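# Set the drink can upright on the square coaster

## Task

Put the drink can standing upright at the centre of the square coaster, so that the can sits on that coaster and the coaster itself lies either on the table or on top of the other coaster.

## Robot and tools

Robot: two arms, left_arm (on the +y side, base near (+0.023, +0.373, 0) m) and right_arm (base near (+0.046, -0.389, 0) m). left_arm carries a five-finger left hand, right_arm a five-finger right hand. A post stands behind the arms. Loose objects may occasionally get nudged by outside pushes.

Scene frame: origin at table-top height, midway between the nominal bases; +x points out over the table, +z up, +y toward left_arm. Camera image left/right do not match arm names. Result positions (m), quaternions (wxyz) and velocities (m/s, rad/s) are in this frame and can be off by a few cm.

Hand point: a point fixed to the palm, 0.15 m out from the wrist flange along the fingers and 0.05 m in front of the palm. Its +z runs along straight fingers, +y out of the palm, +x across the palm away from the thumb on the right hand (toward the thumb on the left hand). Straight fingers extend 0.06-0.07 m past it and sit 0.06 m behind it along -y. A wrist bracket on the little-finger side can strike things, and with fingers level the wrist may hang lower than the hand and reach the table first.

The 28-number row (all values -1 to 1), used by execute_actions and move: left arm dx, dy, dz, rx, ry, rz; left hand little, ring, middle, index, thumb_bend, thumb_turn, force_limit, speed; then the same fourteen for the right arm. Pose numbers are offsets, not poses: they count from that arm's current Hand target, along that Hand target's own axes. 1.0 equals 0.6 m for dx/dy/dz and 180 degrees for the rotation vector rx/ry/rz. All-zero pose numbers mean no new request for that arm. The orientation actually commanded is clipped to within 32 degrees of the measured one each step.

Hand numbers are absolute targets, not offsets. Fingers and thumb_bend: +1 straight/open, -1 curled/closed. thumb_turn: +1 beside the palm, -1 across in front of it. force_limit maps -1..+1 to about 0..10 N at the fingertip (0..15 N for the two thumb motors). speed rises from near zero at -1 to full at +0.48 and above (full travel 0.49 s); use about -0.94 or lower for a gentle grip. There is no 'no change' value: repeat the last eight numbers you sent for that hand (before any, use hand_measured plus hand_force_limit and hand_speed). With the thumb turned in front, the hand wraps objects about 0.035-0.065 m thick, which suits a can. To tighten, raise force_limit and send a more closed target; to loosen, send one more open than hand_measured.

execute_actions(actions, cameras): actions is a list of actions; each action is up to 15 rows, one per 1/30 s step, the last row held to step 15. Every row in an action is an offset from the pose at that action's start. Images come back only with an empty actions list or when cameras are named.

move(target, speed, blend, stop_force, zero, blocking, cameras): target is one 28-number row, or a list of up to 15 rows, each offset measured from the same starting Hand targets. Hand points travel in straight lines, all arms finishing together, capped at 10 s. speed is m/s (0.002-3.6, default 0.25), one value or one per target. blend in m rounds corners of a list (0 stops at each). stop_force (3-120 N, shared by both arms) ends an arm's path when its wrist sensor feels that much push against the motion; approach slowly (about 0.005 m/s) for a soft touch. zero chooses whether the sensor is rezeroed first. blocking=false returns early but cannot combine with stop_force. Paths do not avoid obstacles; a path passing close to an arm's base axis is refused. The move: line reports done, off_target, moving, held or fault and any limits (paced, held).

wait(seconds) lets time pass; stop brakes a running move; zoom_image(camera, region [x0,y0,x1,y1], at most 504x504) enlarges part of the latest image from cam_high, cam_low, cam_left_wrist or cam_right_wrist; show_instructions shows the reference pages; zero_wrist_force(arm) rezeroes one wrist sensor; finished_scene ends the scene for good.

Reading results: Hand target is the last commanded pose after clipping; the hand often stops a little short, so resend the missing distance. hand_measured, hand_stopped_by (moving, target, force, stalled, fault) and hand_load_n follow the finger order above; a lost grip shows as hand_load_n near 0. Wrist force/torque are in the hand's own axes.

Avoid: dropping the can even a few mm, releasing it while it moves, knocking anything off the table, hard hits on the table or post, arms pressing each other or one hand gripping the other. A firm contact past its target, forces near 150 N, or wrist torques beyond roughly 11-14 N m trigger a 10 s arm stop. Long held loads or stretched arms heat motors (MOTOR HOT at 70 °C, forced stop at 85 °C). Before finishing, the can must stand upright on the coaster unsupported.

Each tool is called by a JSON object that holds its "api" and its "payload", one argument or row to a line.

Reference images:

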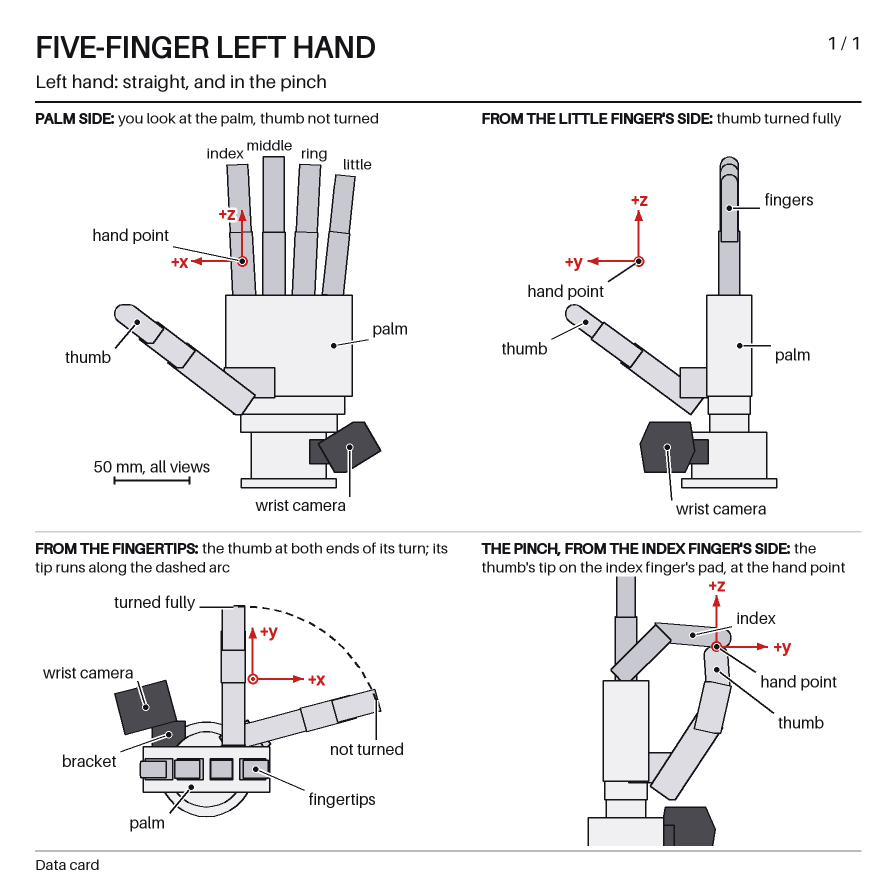

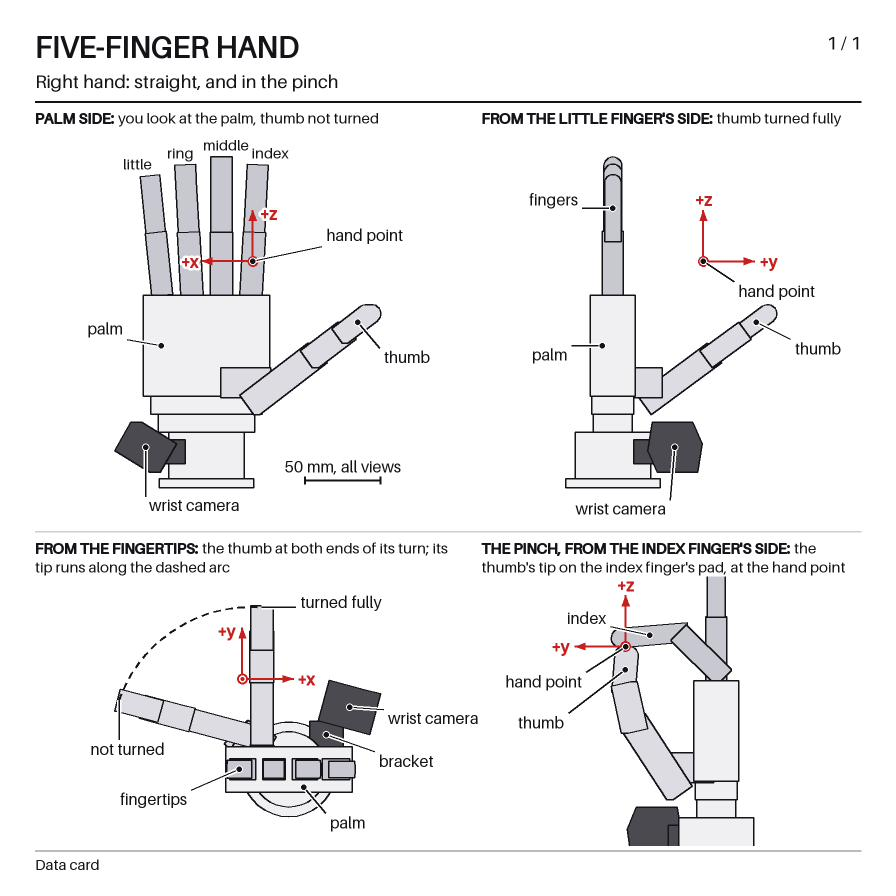

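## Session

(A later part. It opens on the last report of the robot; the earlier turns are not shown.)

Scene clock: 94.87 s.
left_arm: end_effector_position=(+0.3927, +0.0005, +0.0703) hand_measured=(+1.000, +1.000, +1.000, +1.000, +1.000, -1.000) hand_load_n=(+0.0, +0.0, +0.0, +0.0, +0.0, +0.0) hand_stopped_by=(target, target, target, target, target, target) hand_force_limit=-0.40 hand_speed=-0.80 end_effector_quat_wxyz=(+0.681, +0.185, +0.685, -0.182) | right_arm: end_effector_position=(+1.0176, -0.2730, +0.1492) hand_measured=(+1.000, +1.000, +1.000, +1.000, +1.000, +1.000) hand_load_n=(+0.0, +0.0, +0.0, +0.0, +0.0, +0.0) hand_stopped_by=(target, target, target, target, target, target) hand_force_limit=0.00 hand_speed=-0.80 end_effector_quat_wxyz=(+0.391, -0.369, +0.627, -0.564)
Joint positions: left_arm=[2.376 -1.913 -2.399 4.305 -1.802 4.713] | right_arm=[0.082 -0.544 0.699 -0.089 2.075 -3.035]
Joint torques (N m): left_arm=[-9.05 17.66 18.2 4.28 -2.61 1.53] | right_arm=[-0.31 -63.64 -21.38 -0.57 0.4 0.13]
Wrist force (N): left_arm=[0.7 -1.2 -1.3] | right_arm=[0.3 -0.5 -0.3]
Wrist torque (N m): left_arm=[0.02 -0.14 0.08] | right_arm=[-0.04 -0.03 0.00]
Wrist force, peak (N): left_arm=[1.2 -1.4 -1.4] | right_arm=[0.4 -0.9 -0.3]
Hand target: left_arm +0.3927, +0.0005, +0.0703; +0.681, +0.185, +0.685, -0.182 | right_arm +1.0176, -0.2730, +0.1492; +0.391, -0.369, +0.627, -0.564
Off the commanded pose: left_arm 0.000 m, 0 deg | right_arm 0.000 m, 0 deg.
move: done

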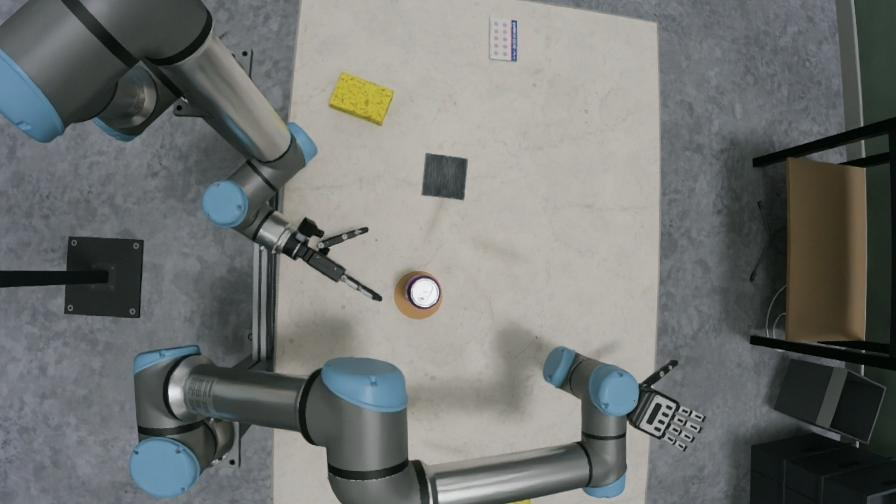

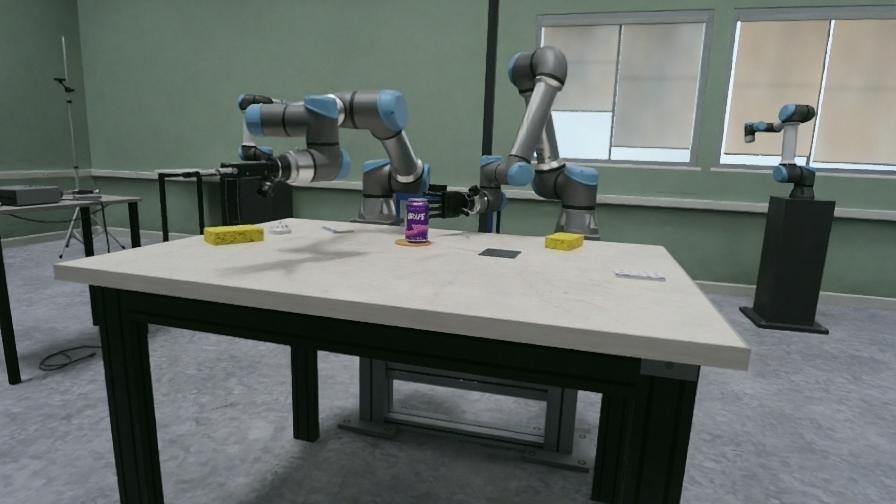

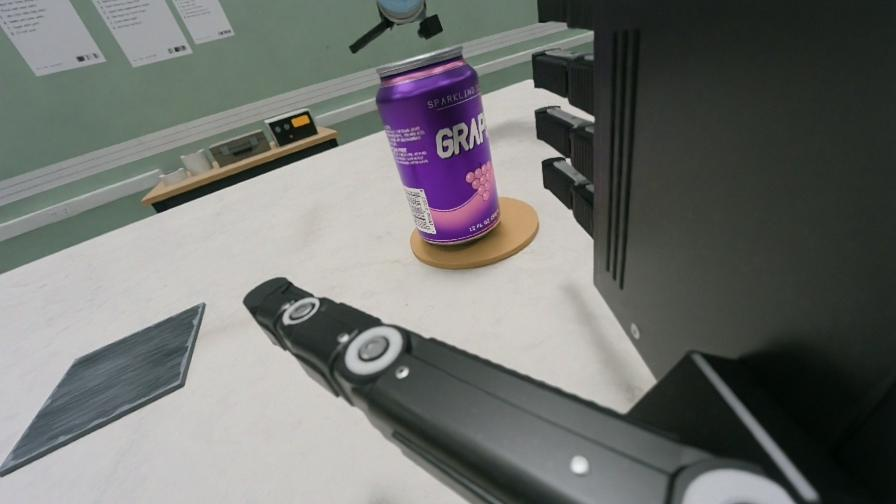

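{"api": "move", "payload": {
  "target": [0.042, 0, 0, 0,0,0, 1,1,1,1,1,-1, -0.4, -0.8, 0,0,0,0,0,0, 1,1,1,1,1,1, 0.0, -0.8],
  "speed": 0.08,
  "stop_force": 10,
  "cameras": ["cam_high","cam_low"]
}}

{"api": "zoom_image", "payload": {
  "camera": "cam_low",
  "region": [380, 140, 530, 260]
}}

{"api": "move", "payload": {
  "target": [0, 0, 0.20, 0,0,0, 1,1,1,1,1,-1, -0.4, -0.8, 0,0,0,0,0,0, 1,1,1,1,1,1, 0.0, -0.8],
  "speed": 0.06,
  "stop_force": 5,
  "cameras": ["cam_high","cam_low","cam_left_wrist"]
}}

{"api": "zoom_image", "payload": {
  "camera": "cam_low",
  "region": [380, 140, 530, 260]
}}

{"api": "zoom_image", "payload": {
  "camera": "cam_high",
  "region": [310, 200, 490, 340]
}}

Scene clock: 100.57 s.
left_arm: end_effector_position=(+0.3926, +0.0006, +0.0451) hand_measured=(+1.000, +1.000, +1.000, +1.000, +1.000, -1.000) hand_load_n=(+0.0, +0.0, +0.0, +0.0, +0.0, +0.0) hand_stopped_by=(target, target, target, target, target, target) hand_force_limit=-0.40 hand_speed=-0.80 end_effector_quat_wxyz=(+0.681, +0.185, +0.685, -0.182) | right_arm: end_effector_position=(+1.0176, -0.2730, +0.1492) hand_measured=(+1.000, +1.000, +1.000, +1.000, +1.000, +1.000) hand_load_n=(-0.5, +0.0, +0.0, +0.0, +0.0, -0.5) hand_stopped_by=(target, target, target, target, target, target) hand_force_limit=0.00 hand_speed=-0.80 end_effector_quat_wxyz=(+0.391, -0.369, +0.627, -0.564)
Joint positions: left_arm=[2.376 -1.995 -2.405 4.394 -1.802 4.713] | right_arm=[0.082 -0.544 0.699 -0.089 2.075 -3.035]
Joint torques (N m): left_arm=[5.74 19.96 -2.18 4.14 2.65 1.4] | right_arm=[-0.31 -64.63 -21.01 -0.69 0.49 0.6]
Wrist force (N): left_arm=[0.6 -1.1 -1.4] | right_arm=[0.2 -0.6 -0.3]
Wrist torque (N m): left_arm=[0.06 -0.13 0.08] | right_arm=[-0.07 -0.02 0.00]
Wrist force, peak (N): left_arm=[0.9 -1.3 -1.6] | right_arm=[0.3 -0.9 -0.2]
Hand target: left_arm +0.3926, +0.0006, +0.0451; +0.681, +0.185, +0.685, -0.182 | right_arm +1.0176, -0.2730, +0.1492; +0.391, -0.369, +0.627, -0.564
Off the commanded pose: left_arm 0.000 m, 0 deg | right_arm 0.000 m, 0 deg.
move: done

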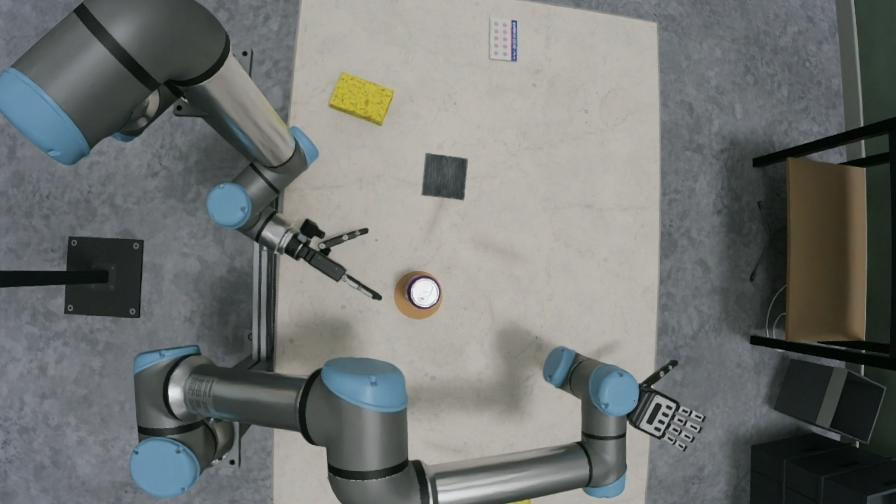

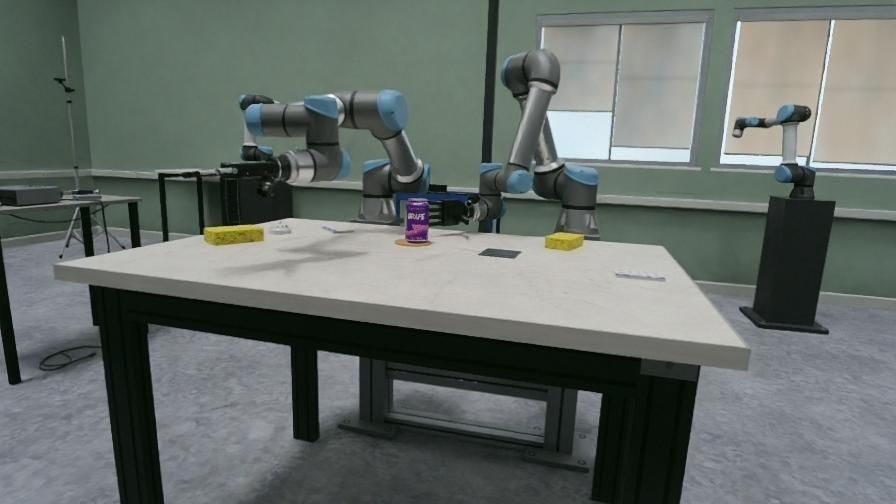

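Scaled by 3.360 from the camera's image (finer frame: 1280x720).

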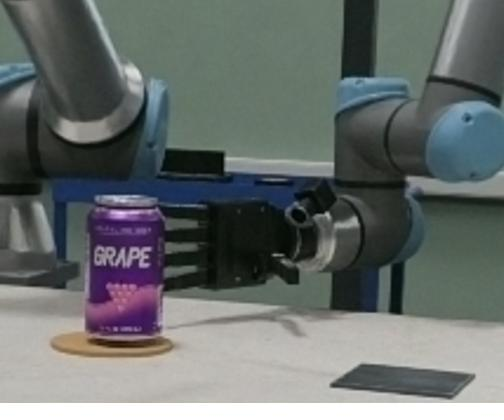

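Scene clock: 103.77 s.
left_arm: end_effector_position=(+0.4965, -0.0594, +0.0443) hand_measured=(+1.000, +1.000, +1.000, +1.000, +1.000, -1.000) hand_load_n=(+0.0, +0.0, +0.0, +0.0, +0.0, +0.0) hand_stopped_by=(target, target, target, target, target, target) hand_force_limit=-0.40 hand_speed=-0.80 end_effector_quat_wxyz=(+0.681, +0.185, +0.685, -0.182) | right_arm: end_effector_position=(+1.0176, -0.2730, +0.1492) hand_measured=(+1.000, +1.000, +1.000, +1.000, +1.000, +1.000) hand_load_n=(+0.0, +0.0, +0.0, +0.0, +0.0, -0.5) hand_stopped_by=(target, target, target, target, target, target) hand_force_limit=0.00 hand_speed=-0.80 end_effector_quat_wxyz=(+0.391, -0.369, +0.627, -0.564)
Joint positions: left_arm=[2.443 -2.125 -2.109 4.227 -1.735 4.714] | right_arm=[0.082 -0.544 0.699 -0.089 2.075 -3.035]
Joint torques (N m): left_arm=[7.52 28.85 19.73 -1.16 3.11 -0.27] | right_arm=[-0.32 -64.32 -20.21 -0.84 0.52 0.53]
Wrist force (N): left_arm=[0.5 -0.8 -1.5] | right_arm=[0.4 0.0 -0.4]
Wrist torque (N m): left_arm=[0.10 -0.11 0.05] | right_arm=[0.01 -0.04 0.02]
Wrist force, peak (N): left_arm=[0.5 -1.0 -1.9] | right_arm=[0.1 -0.6 -0.6]
Hand target: left_arm +0.4965, -0.0594, +0.0443; +0.681, +0.185, +0.685, -0.182 | right_arm +1.0176, -0.2730, +0.1492; +0.391, -0.369, +0.627, -0.564
Off the commanded pose: left_arm 0.000 m, 0 deg | right_arm 0.000 m, 0 deg.
move: done

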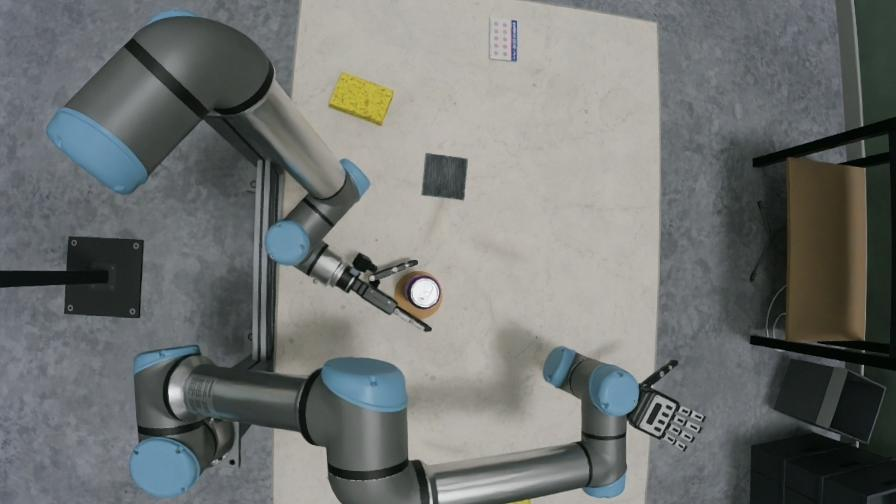

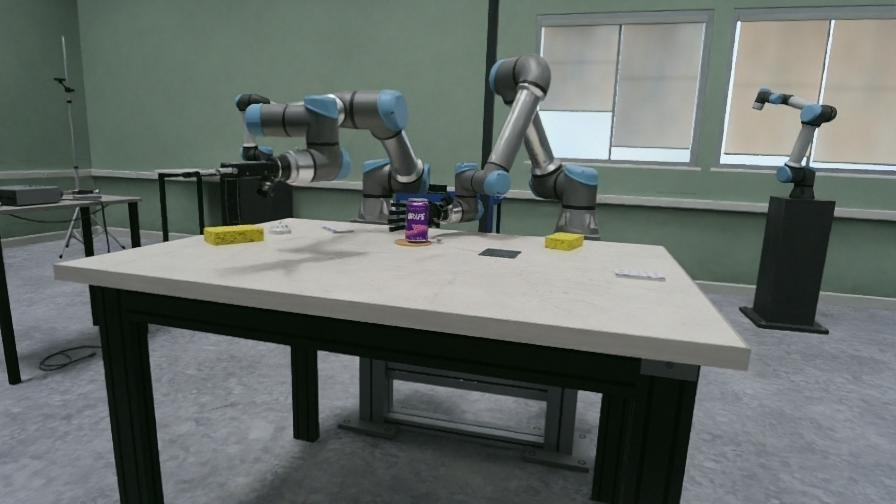

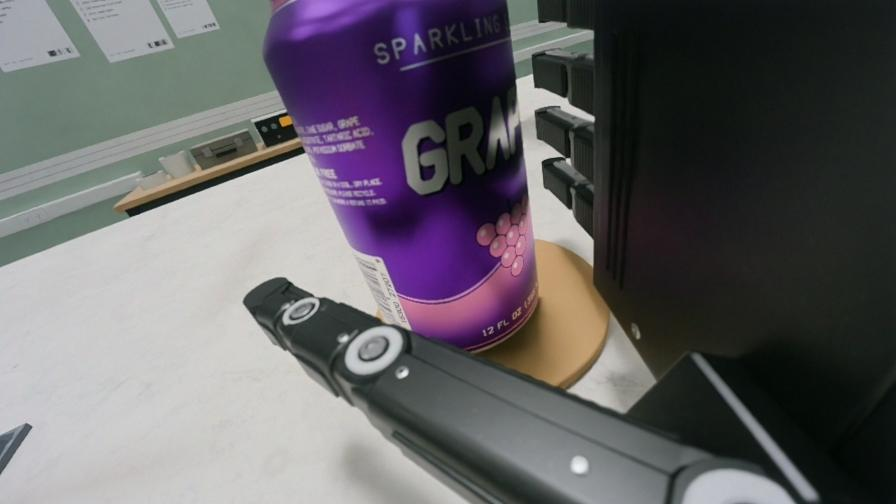

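Scaled by 3.360 from the camera's image (finer frame: 1280x720).

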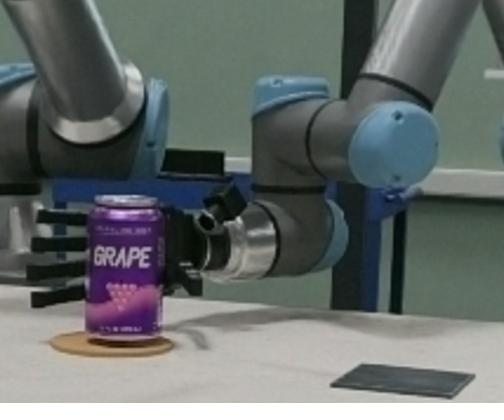

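Scaled by 2.800 from the camera's image (finer frame: 1280x720).

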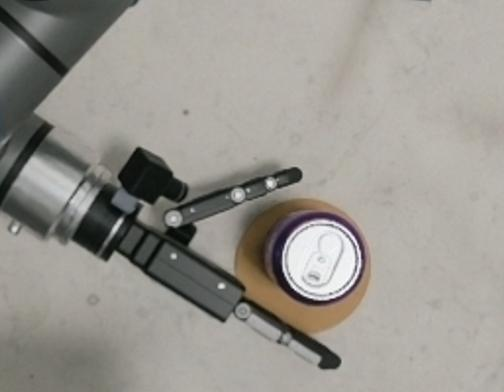

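{"api": "move", "payload": {
  "target": [0, 0.015, 0.0367, 0,0,0, 1,1,1,1,1,-1, -0.4, -0.8, 0,0,0,0,0,0, 1,1,1,1,1,1, 0.0, -0.8],
  "speed": 0.03,
  "stop_force": 4,
  "cameras": ["cam_high","cam_low","cam_left_wrist"]
}}

{"api": "zoom_image", "payload": {
  "camera": "cam_high",
  "region": [310, 200, 490, 340]
}}

Scene clock: 107.80 s.
left_arm: end_effector_position=(+0.5200, -0.0627, +0.0442) hand_measured=(+1.000, +1.000, +1.000, +1.000, +1.000, -1.000) hand_load_n=(+0.0, +0.0, +0.0, +0.0, +0.0, +0.5) hand_stopped_by=(target, target, target, target, target, target) hand_force_limit=-0.40 hand_speed=-0.80 end_effector_quat_wxyz=(+0.681, +0.185, +0.685, -0.182) | right_arm: end_effector_position=(+1.0176, -0.2730, +0.1492) hand_measured=(+1.000, +1.000, +1.000, +1.000, +1.000, +1.000) hand_load_n=(+0.0, +0.0, +0.0, +0.0, +0.0, -0.5) hand_stopped_by=(target, target, target, target, target, target) hand_force_limit=0.00 hand_speed=-0.80 end_effector_quat_wxyz=(+0.391, -0.369, +0.627, -0.564)
Joint positions: left_arm=[2.473 -2.146 -2.062 4.202 -1.705 4.714] | right_arm=[0.082 -0.544 0.699 -0.089 2.075 -3.035]
Joint torques (N m): left_arm=[7.41 30.38 20.02 -1.19 3.08 1.44] | right_arm=[0.27 -63.71 -19.44 -0.64 0.62 0.46]
Wrist force (N): left_arm=[0.5 -0.7 -1.0] | right_arm=[0.2 -0.3 -0.1]
Wrist torque (N m): left_arm=[0.10 -0.11 0.06] | right_arm=[-0.05 -0.03 0.01]
Wrist force, peak (N): left_arm=[0.7 -0.9 -1.7] | right_arm=[0.6 -0.7 -0.3]
Hand target: left_arm +0.5200, -0.0627, +0.0442; +0.681, +0.185, +0.685, -0.182 | right_arm +1.0176, -0.2730, +0.1492; +0.391, -0.369, +0.627, -0.564
Off the commanded pose: left_arm 0.000 m, 0 deg | right_arm 0.000 m, 0 deg.
move: done

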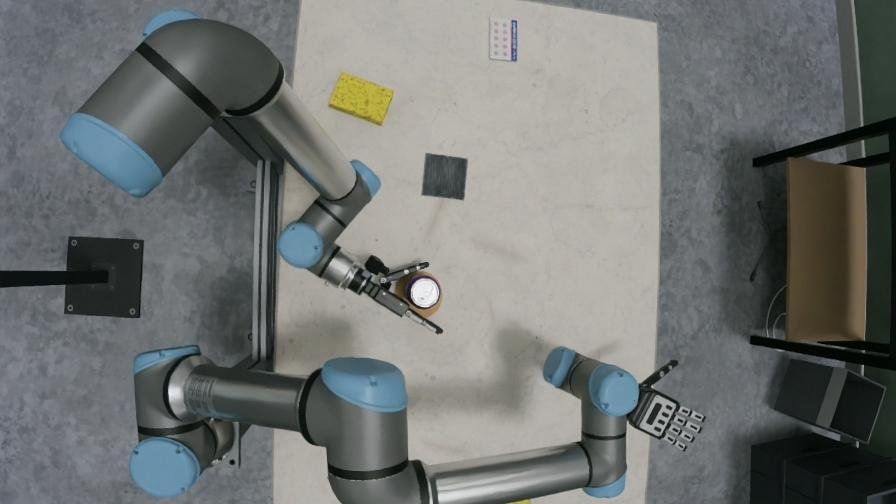

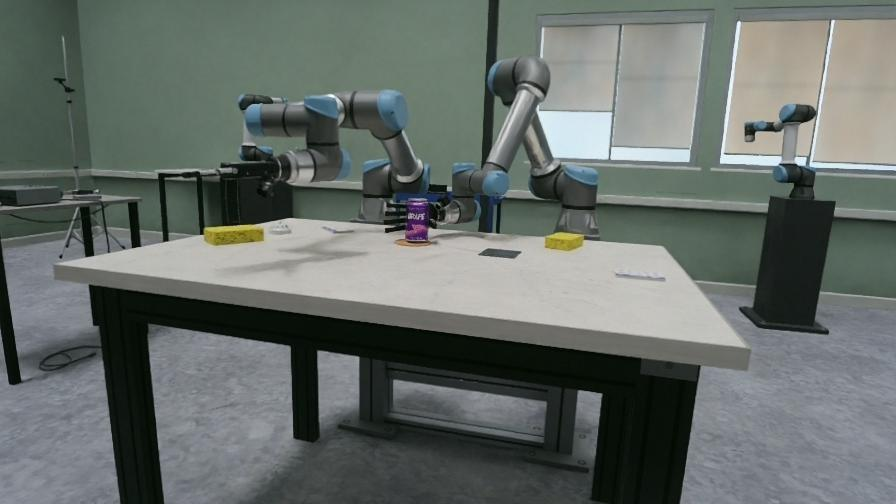

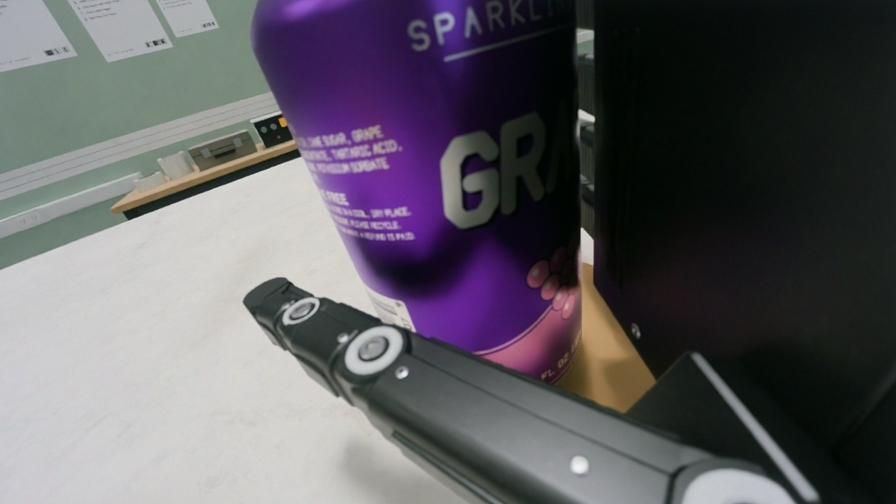

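Scaled by 2.800 from the camera's image (finer frame: 1280x720).

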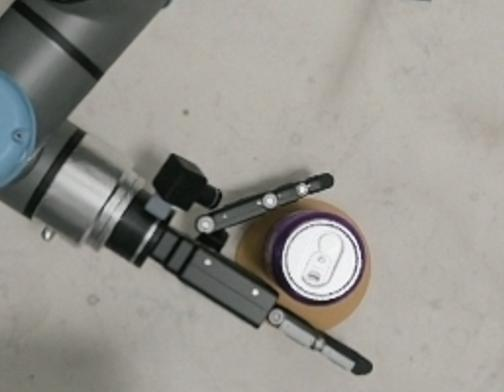

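{"api": "move", "payload": {
  "target": [
    [0, 0, 0, 0,0,0, 1,0.35,0.35,0.35,1,-1, -0.2, -0.6, 0,0,0,0,0,0, 1,1,1,1,1,1, 0.0, -0.8],
    [0, 0, 0, 0,0,0, 1,-0.4,-0.4,-0.4,0.2,-1, -0.2, -0.92, 0,0,0,0,0,0, 1,1,1,1,1,1, 0.0, -0.8]
  ],
  "cameras": ["cam_high","cam_low","cam_left_wrist"]
}}

{"api": "zoom_image", "payload": {
  "camera": "cam_high",
  "region": [310, 200, 490, 340]
}}

{"api": "zoom_image", "payload": {
  "camera": "cam_low",
  "region": [380, 140, 530, 260]
}}

Scene clock: 112.23 s.
left_arm: end_effector_position=(+0.5200, -0.0627, +0.0442) hand_measured=(+1.000, +0.022, +0.030, +0.046, +0.852, -1.000) hand_load_n=(+0.0, +4.5, +4.0, +3.0, +10.0, +1.0) hand_stopped_by=(target, force, force, force, force, target) hand_force_limit=-0.20 hand_speed=-0.92 end_effector_quat_wxyz=(+0.681, +0.185, +0.685, -0.182) | right_arm: end_effector_position=(+1.0176, -0.2730, +0.1492) hand_measured=(+1.000, +1.000, +1.000, +1.000, +1.000, +1.000) hand_load_n=(-0.5, +0.0, +0.0, +0.0, +0.0, -0.5) hand_stopped_by=(target, target, target, target, target, target) hand_force_limit=0.00 hand_speed=-0.80 end_effector_quat_wxyz=(+0.391, -0.369, +0.627, -0.564)
Joint positions: left_arm=[2.473 -2.146 -2.062 4.202 -1.705 4.714] | right_arm=[0.082 -0.544 0.699 -0.089 2.075 -3.035]
Joint torques (N m): left_arm=[6.11 30.81 17.63 -1.04 1.09 1.2] | right_arm=[0.08 -62.59 -21.81 -0.89 0.47 0.65]
Wrist force (N): left_arm=[-3.1 -1.7 -0.3] | right_arm=[0.2 -0.3 -0.3]
Wrist torque (N m): left_arm=[0.02 0.11 0.05] | right_arm=[-0.03 -0.03 0.01]
Wrist force, peak (N): left_arm=[-3.5 -2.1 0.2] | right_arm=[0.4 -0.8 -0.3]
Hand target: left_arm +0.5200, -0.0627, +0.0442; +0.681, +0.185, +0.685, -0.182 | right_arm +1.0176, -0.2730, +0.1492; +0.391, -0.369, +0.627, -0.564
Off the commanded pose: left_arm 0.000 m, 0 deg | right_arm 0.000 m, 0 deg.
move: done

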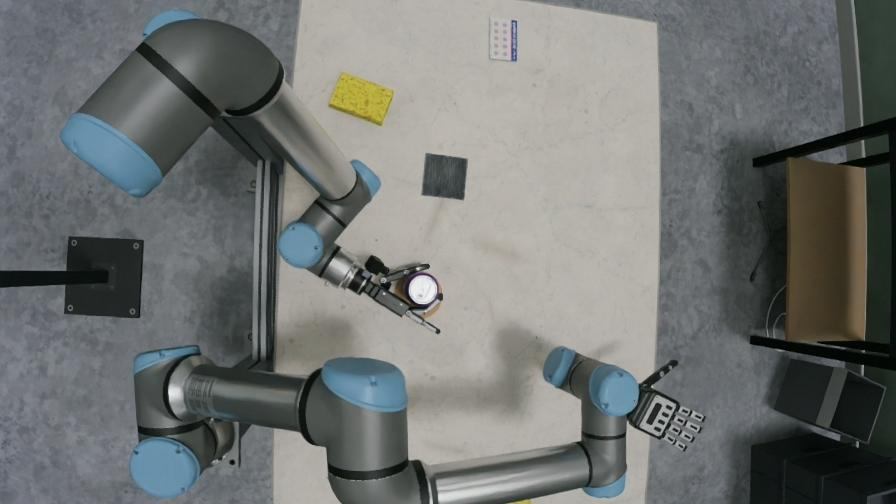

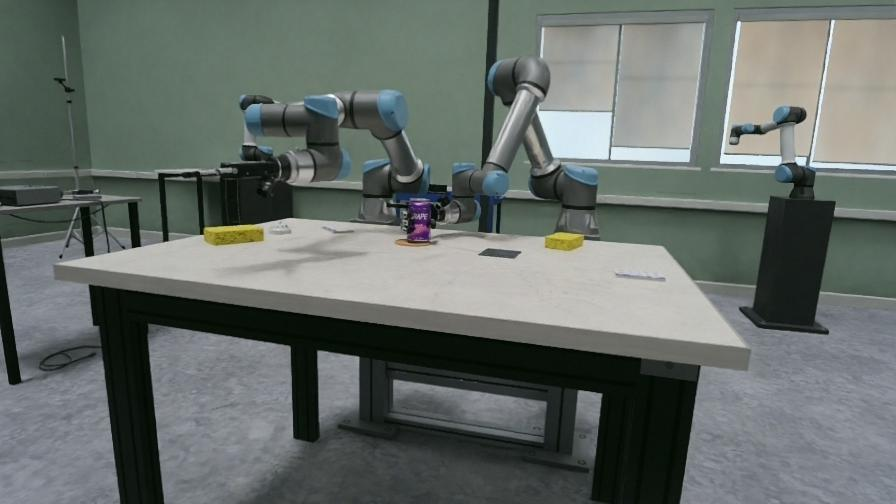

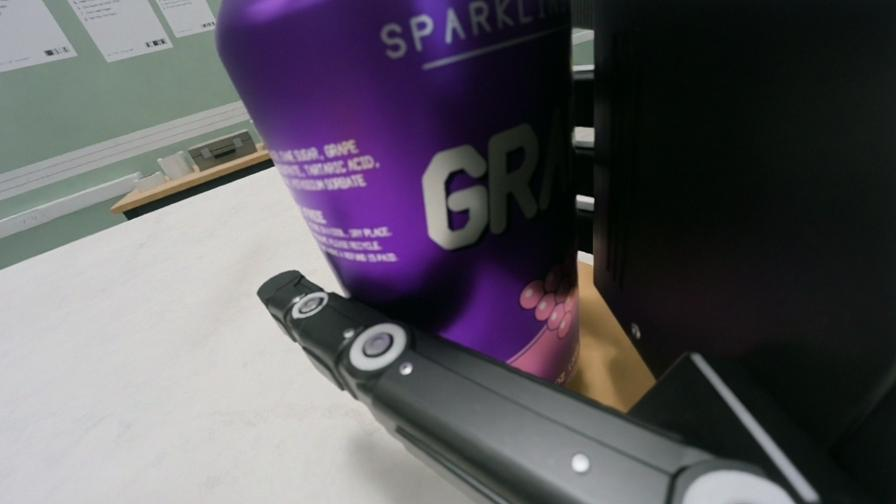

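Scaled by 2.800 from the camera's image (finer frame: 1280x720).

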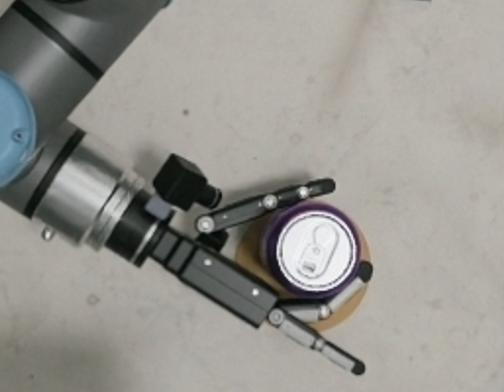

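Scaled by 3.360 from the camera's image (finer frame: 1280x720).

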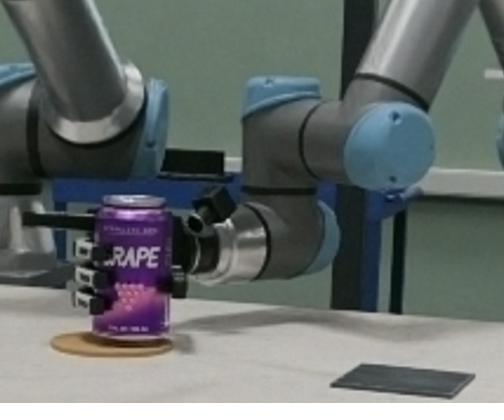

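{"api": "move", "payload": {
  "target": [
    [0, 0, 0, 0,0,0, 1,-0.5,-0.5,-0.5,0.2,-1, 0.1, -0.92, 0,0,0,0,0,0, 1,1,1,1,1,1, 0.0, -0.8],
    [-0.0667, 0, 0, 0,0,0, 1,-0.5,-0.5,-0.5,0.2,-1, 0.1, -0.92, 0,0,0,0,0,0, 1,1,1,1,1,1, 0.0, -0.8]
  ],
  "speed": 0.05,
  "cameras": ["cam_high","cam_low","cam_left_wrist"]
}}

{"api": "zoom_image", "payload": {
  "camera": "cam_high",
  "region": [310, 200, 490, 340]
}}

{"api": "zoom_image", "payload": {
  "camera": "cam_low",
  "region": [380, 140, 530, 260]
}}

Scene clock: 115.60 s.
left_arm: end_effector_position=(+0.5202, -0.0629, +0.0841) hand_measured=(+1.000, +0.010, +0.010, +0.018, +0.852, -1.000) hand_load_n=(+0.0, +3.5, +5.0, +6.5, +14.0, +3.0) hand_stopped_by=(target, force, force, force, force, target) hand_force_limit=0.10 hand_speed=-0.92 end_effector_quat_wxyz=(+0.681, +0.185, +0.685, -0.182) | right_arm: end_effector_position=(+1.0176, -0.2730, +0.1492) hand_measured=(+1.000, +1.000, +1.000, +1.000, +1.000, +1.000) hand_load_n=(+0.0, +0.0, +0.0, -0.5, +0.0, +0.0) hand_stopped_by=(target, target, target, target, target, target) hand_force_limit=0.00 hand_speed=-0.80 end_effector_quat_wxyz=(+0.391, -0.369, +0.627, -0.564)
Joint positions: left_arm=[2.473 -2.056 -2.053 4.102 -1.705 4.714] | right_arm=[0.082 -0.544 0.699 -0.089 2.075 -3.035]
Joint torques (N m): left_arm=[-7.89 47.26 23.73 -0.27 -2.63 -0.89] | right_arm=[0.12 -65.03 -20.79 -0.69 0.46 0.6]
Wrist force (N): left_arm=[4.3 -0.7 -0.8] | right_arm=[0.0 -0.6 0.1]
Wrist torque (N m): left_arm=[0.09 -0.22 0.06] | right_arm=[-0.10 0.01 -0.02]
Wrist force, peak (N): left_arm=[-4.4 -2.2 0.3] | right_arm=[-0.2 -0.7 -0.4]
Hand target: left_arm +0.5202, -0.0629, +0.0842; +0.681, +0.185, +0.685, -0.182 | right_arm +1.0176, -0.2730, +0.1492; +0.391, -0.369, +0.627, -0.564
Off the commanded pose: left_arm 0.000 m, 0 deg | right_arm 0.000 m, 0 deg.
move: done

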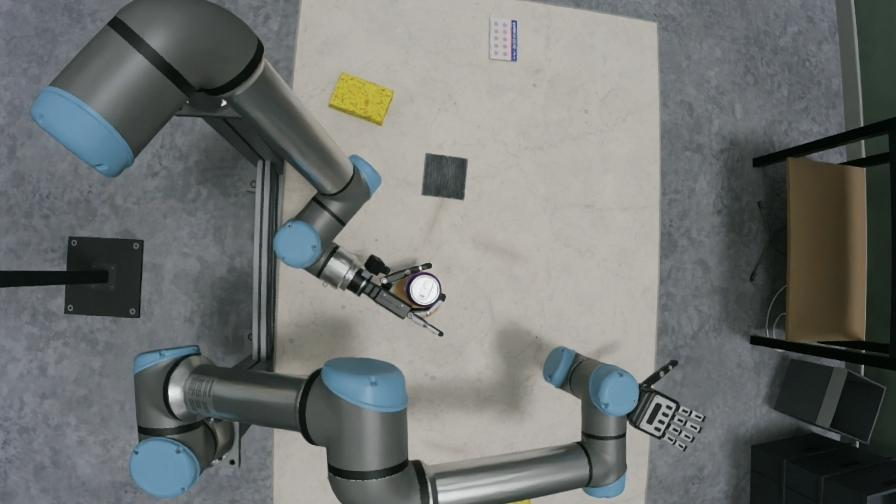

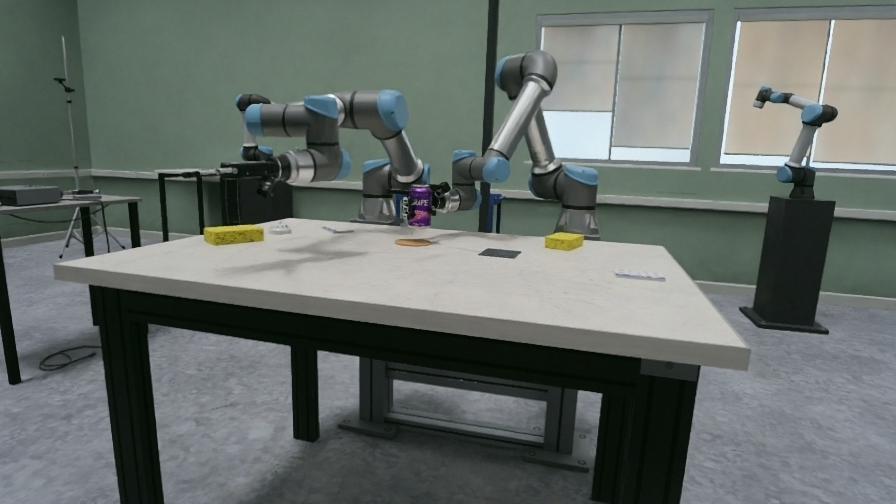

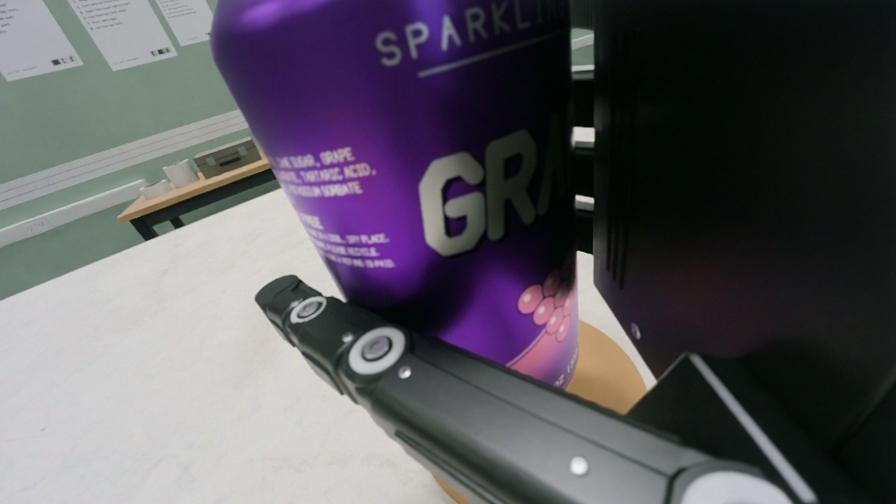

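Scaled by 2.800 from the camera's image (finer frame: 1280x720).

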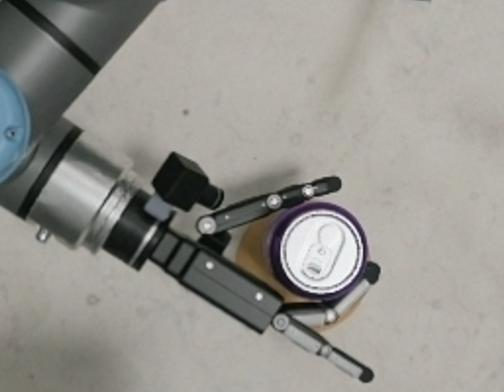

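Scaled by 3.360 from the camera's image (finer frame: 1280x720).

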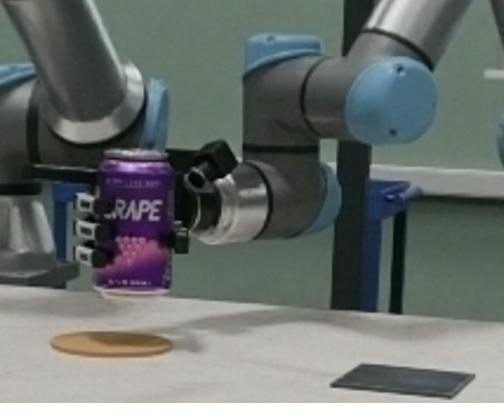

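{"api": "move", "payload": {
  "target": [-0.0267, 0.3823, -0.111, 0,0,0, 1,-0.5,-0.5,-0.5,0.2,-1, 0.1, -0.92, 0,0,0,0,0,0, 1,1,1,1,1,1, 0.0, -0.8],
  "speed": 0.15,
  "cameras": ["cam_high","cam_low","cam_left_wrist"]
}}

{"api": "zoom_image", "payload": {
  "camera": "cam_high",
  "region": [340, 100, 520, 240]
}}

{"api": "zoom_image", "payload": {
  "camera": "cam_low",
  "region": [440, 150, 590, 270]
}}

Scene clock: 120.17 s.
left_arm: end_effector_position=(+0.5774, +0.1689, +0.1012) hand_measured=(+1.000, +0.010, +0.010, +0.018, +0.852, -1.000) hand_load_n=(+0.0, +3.0, +5.0, +6.5, +14.0, +3.0) hand_stopped_by=(target, force, force, force, force, target) hand_force_limit=0.10 hand_speed=-0.92 end_effector_quat_wxyz=(+0.681, +0.185, +0.685, -0.182) | right_arm: end_effector_position=(+1.0176, -0.2730, +0.1492) hand_measured=(+1.000, +1.000, +1.000, +1.000, +1.000, +1.000) hand_load_n=(+0.0, +0.0, +0.0, +0.0, +0.0, -0.5) hand_stopped_by=(target, target, target, target, target, target) hand_force_limit=0.00 hand_speed=-0.80 end_effector_quat_wxyz=(+0.391, -0.369, +0.627, -0.564)
Joint positions: left_arm=[3.139 -1.837 -2.352 4.182 -1.039 4.719] | right_arm=[0.082 -0.544 0.699 -0.089 2.075 -3.035]
Joint torques (N m): left_arm=[7.32 35.09 3.3 -0.4 3.26 -1.27] | right_arm=[-0.04 -65.74 -22.16 -0.66 0.69 0.57]
Wrist force (N): left_arm=[4.4 -0.5 -1.1] | right_arm=[0.3 -0.3 -0.4]
Wrist torque (N m): left_arm=[0.10 -0.24 0.03] | right_arm=[-0.04 -0.02 0.00]
Wrist force, peak (N): left_arm=[4.7 -1.8 -0.9] | right_arm=[0.0 -0.9 0.0]
Hand target: left_arm +0.5774, +0.1689, +0.1012; +0.681, +0.185, +0.685, -0.182 | right_arm +1.0176, -0.2730, +0.1492; +0.391, -0.369, +0.627, -0.564
Off the commanded pose: left_arm 0.000 m, 0 deg | right_arm 0.000 m, 0 deg.
move: done

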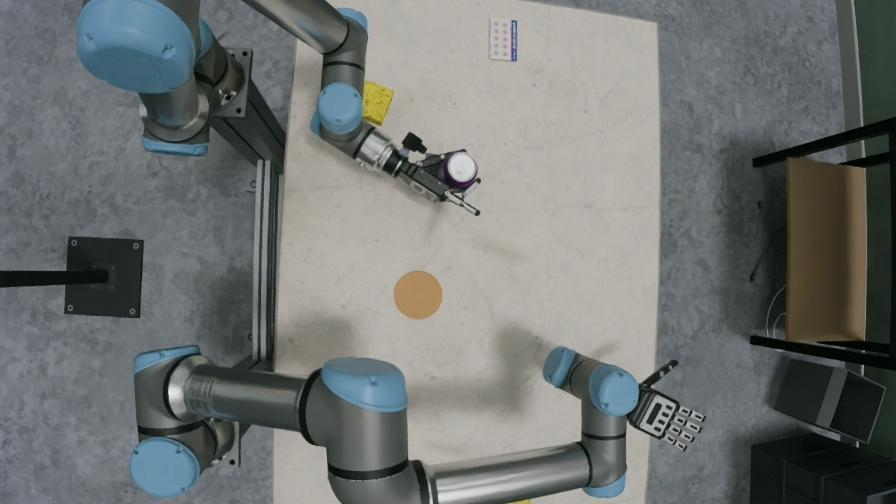

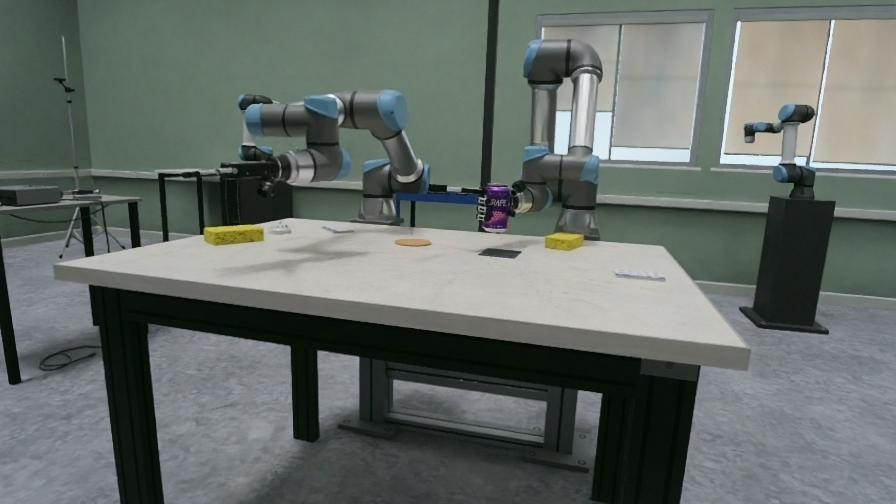

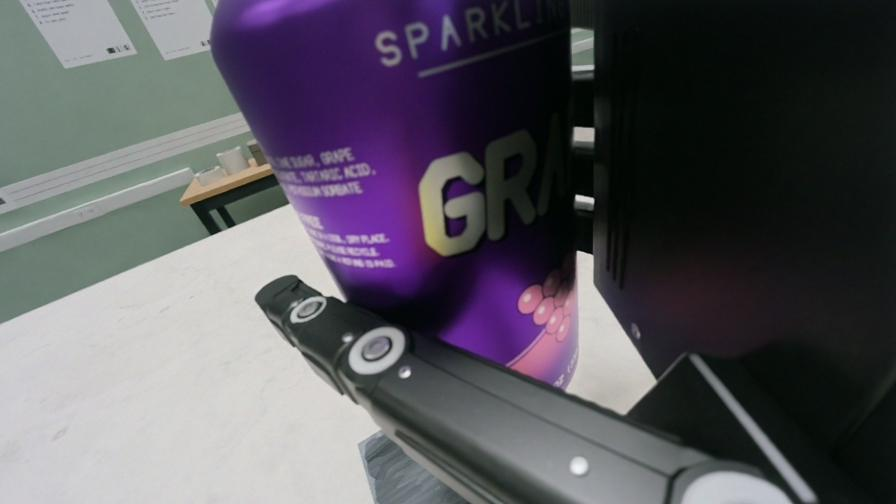

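Scaled by 2.800 from the camera's image (finer frame: 1280x720).

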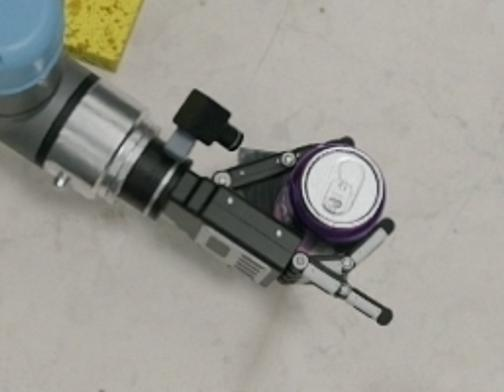

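Scaled by 3.360 from the camera's image (finer frame: 1280x720).

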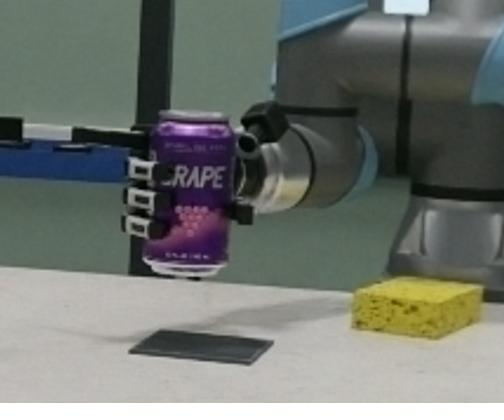

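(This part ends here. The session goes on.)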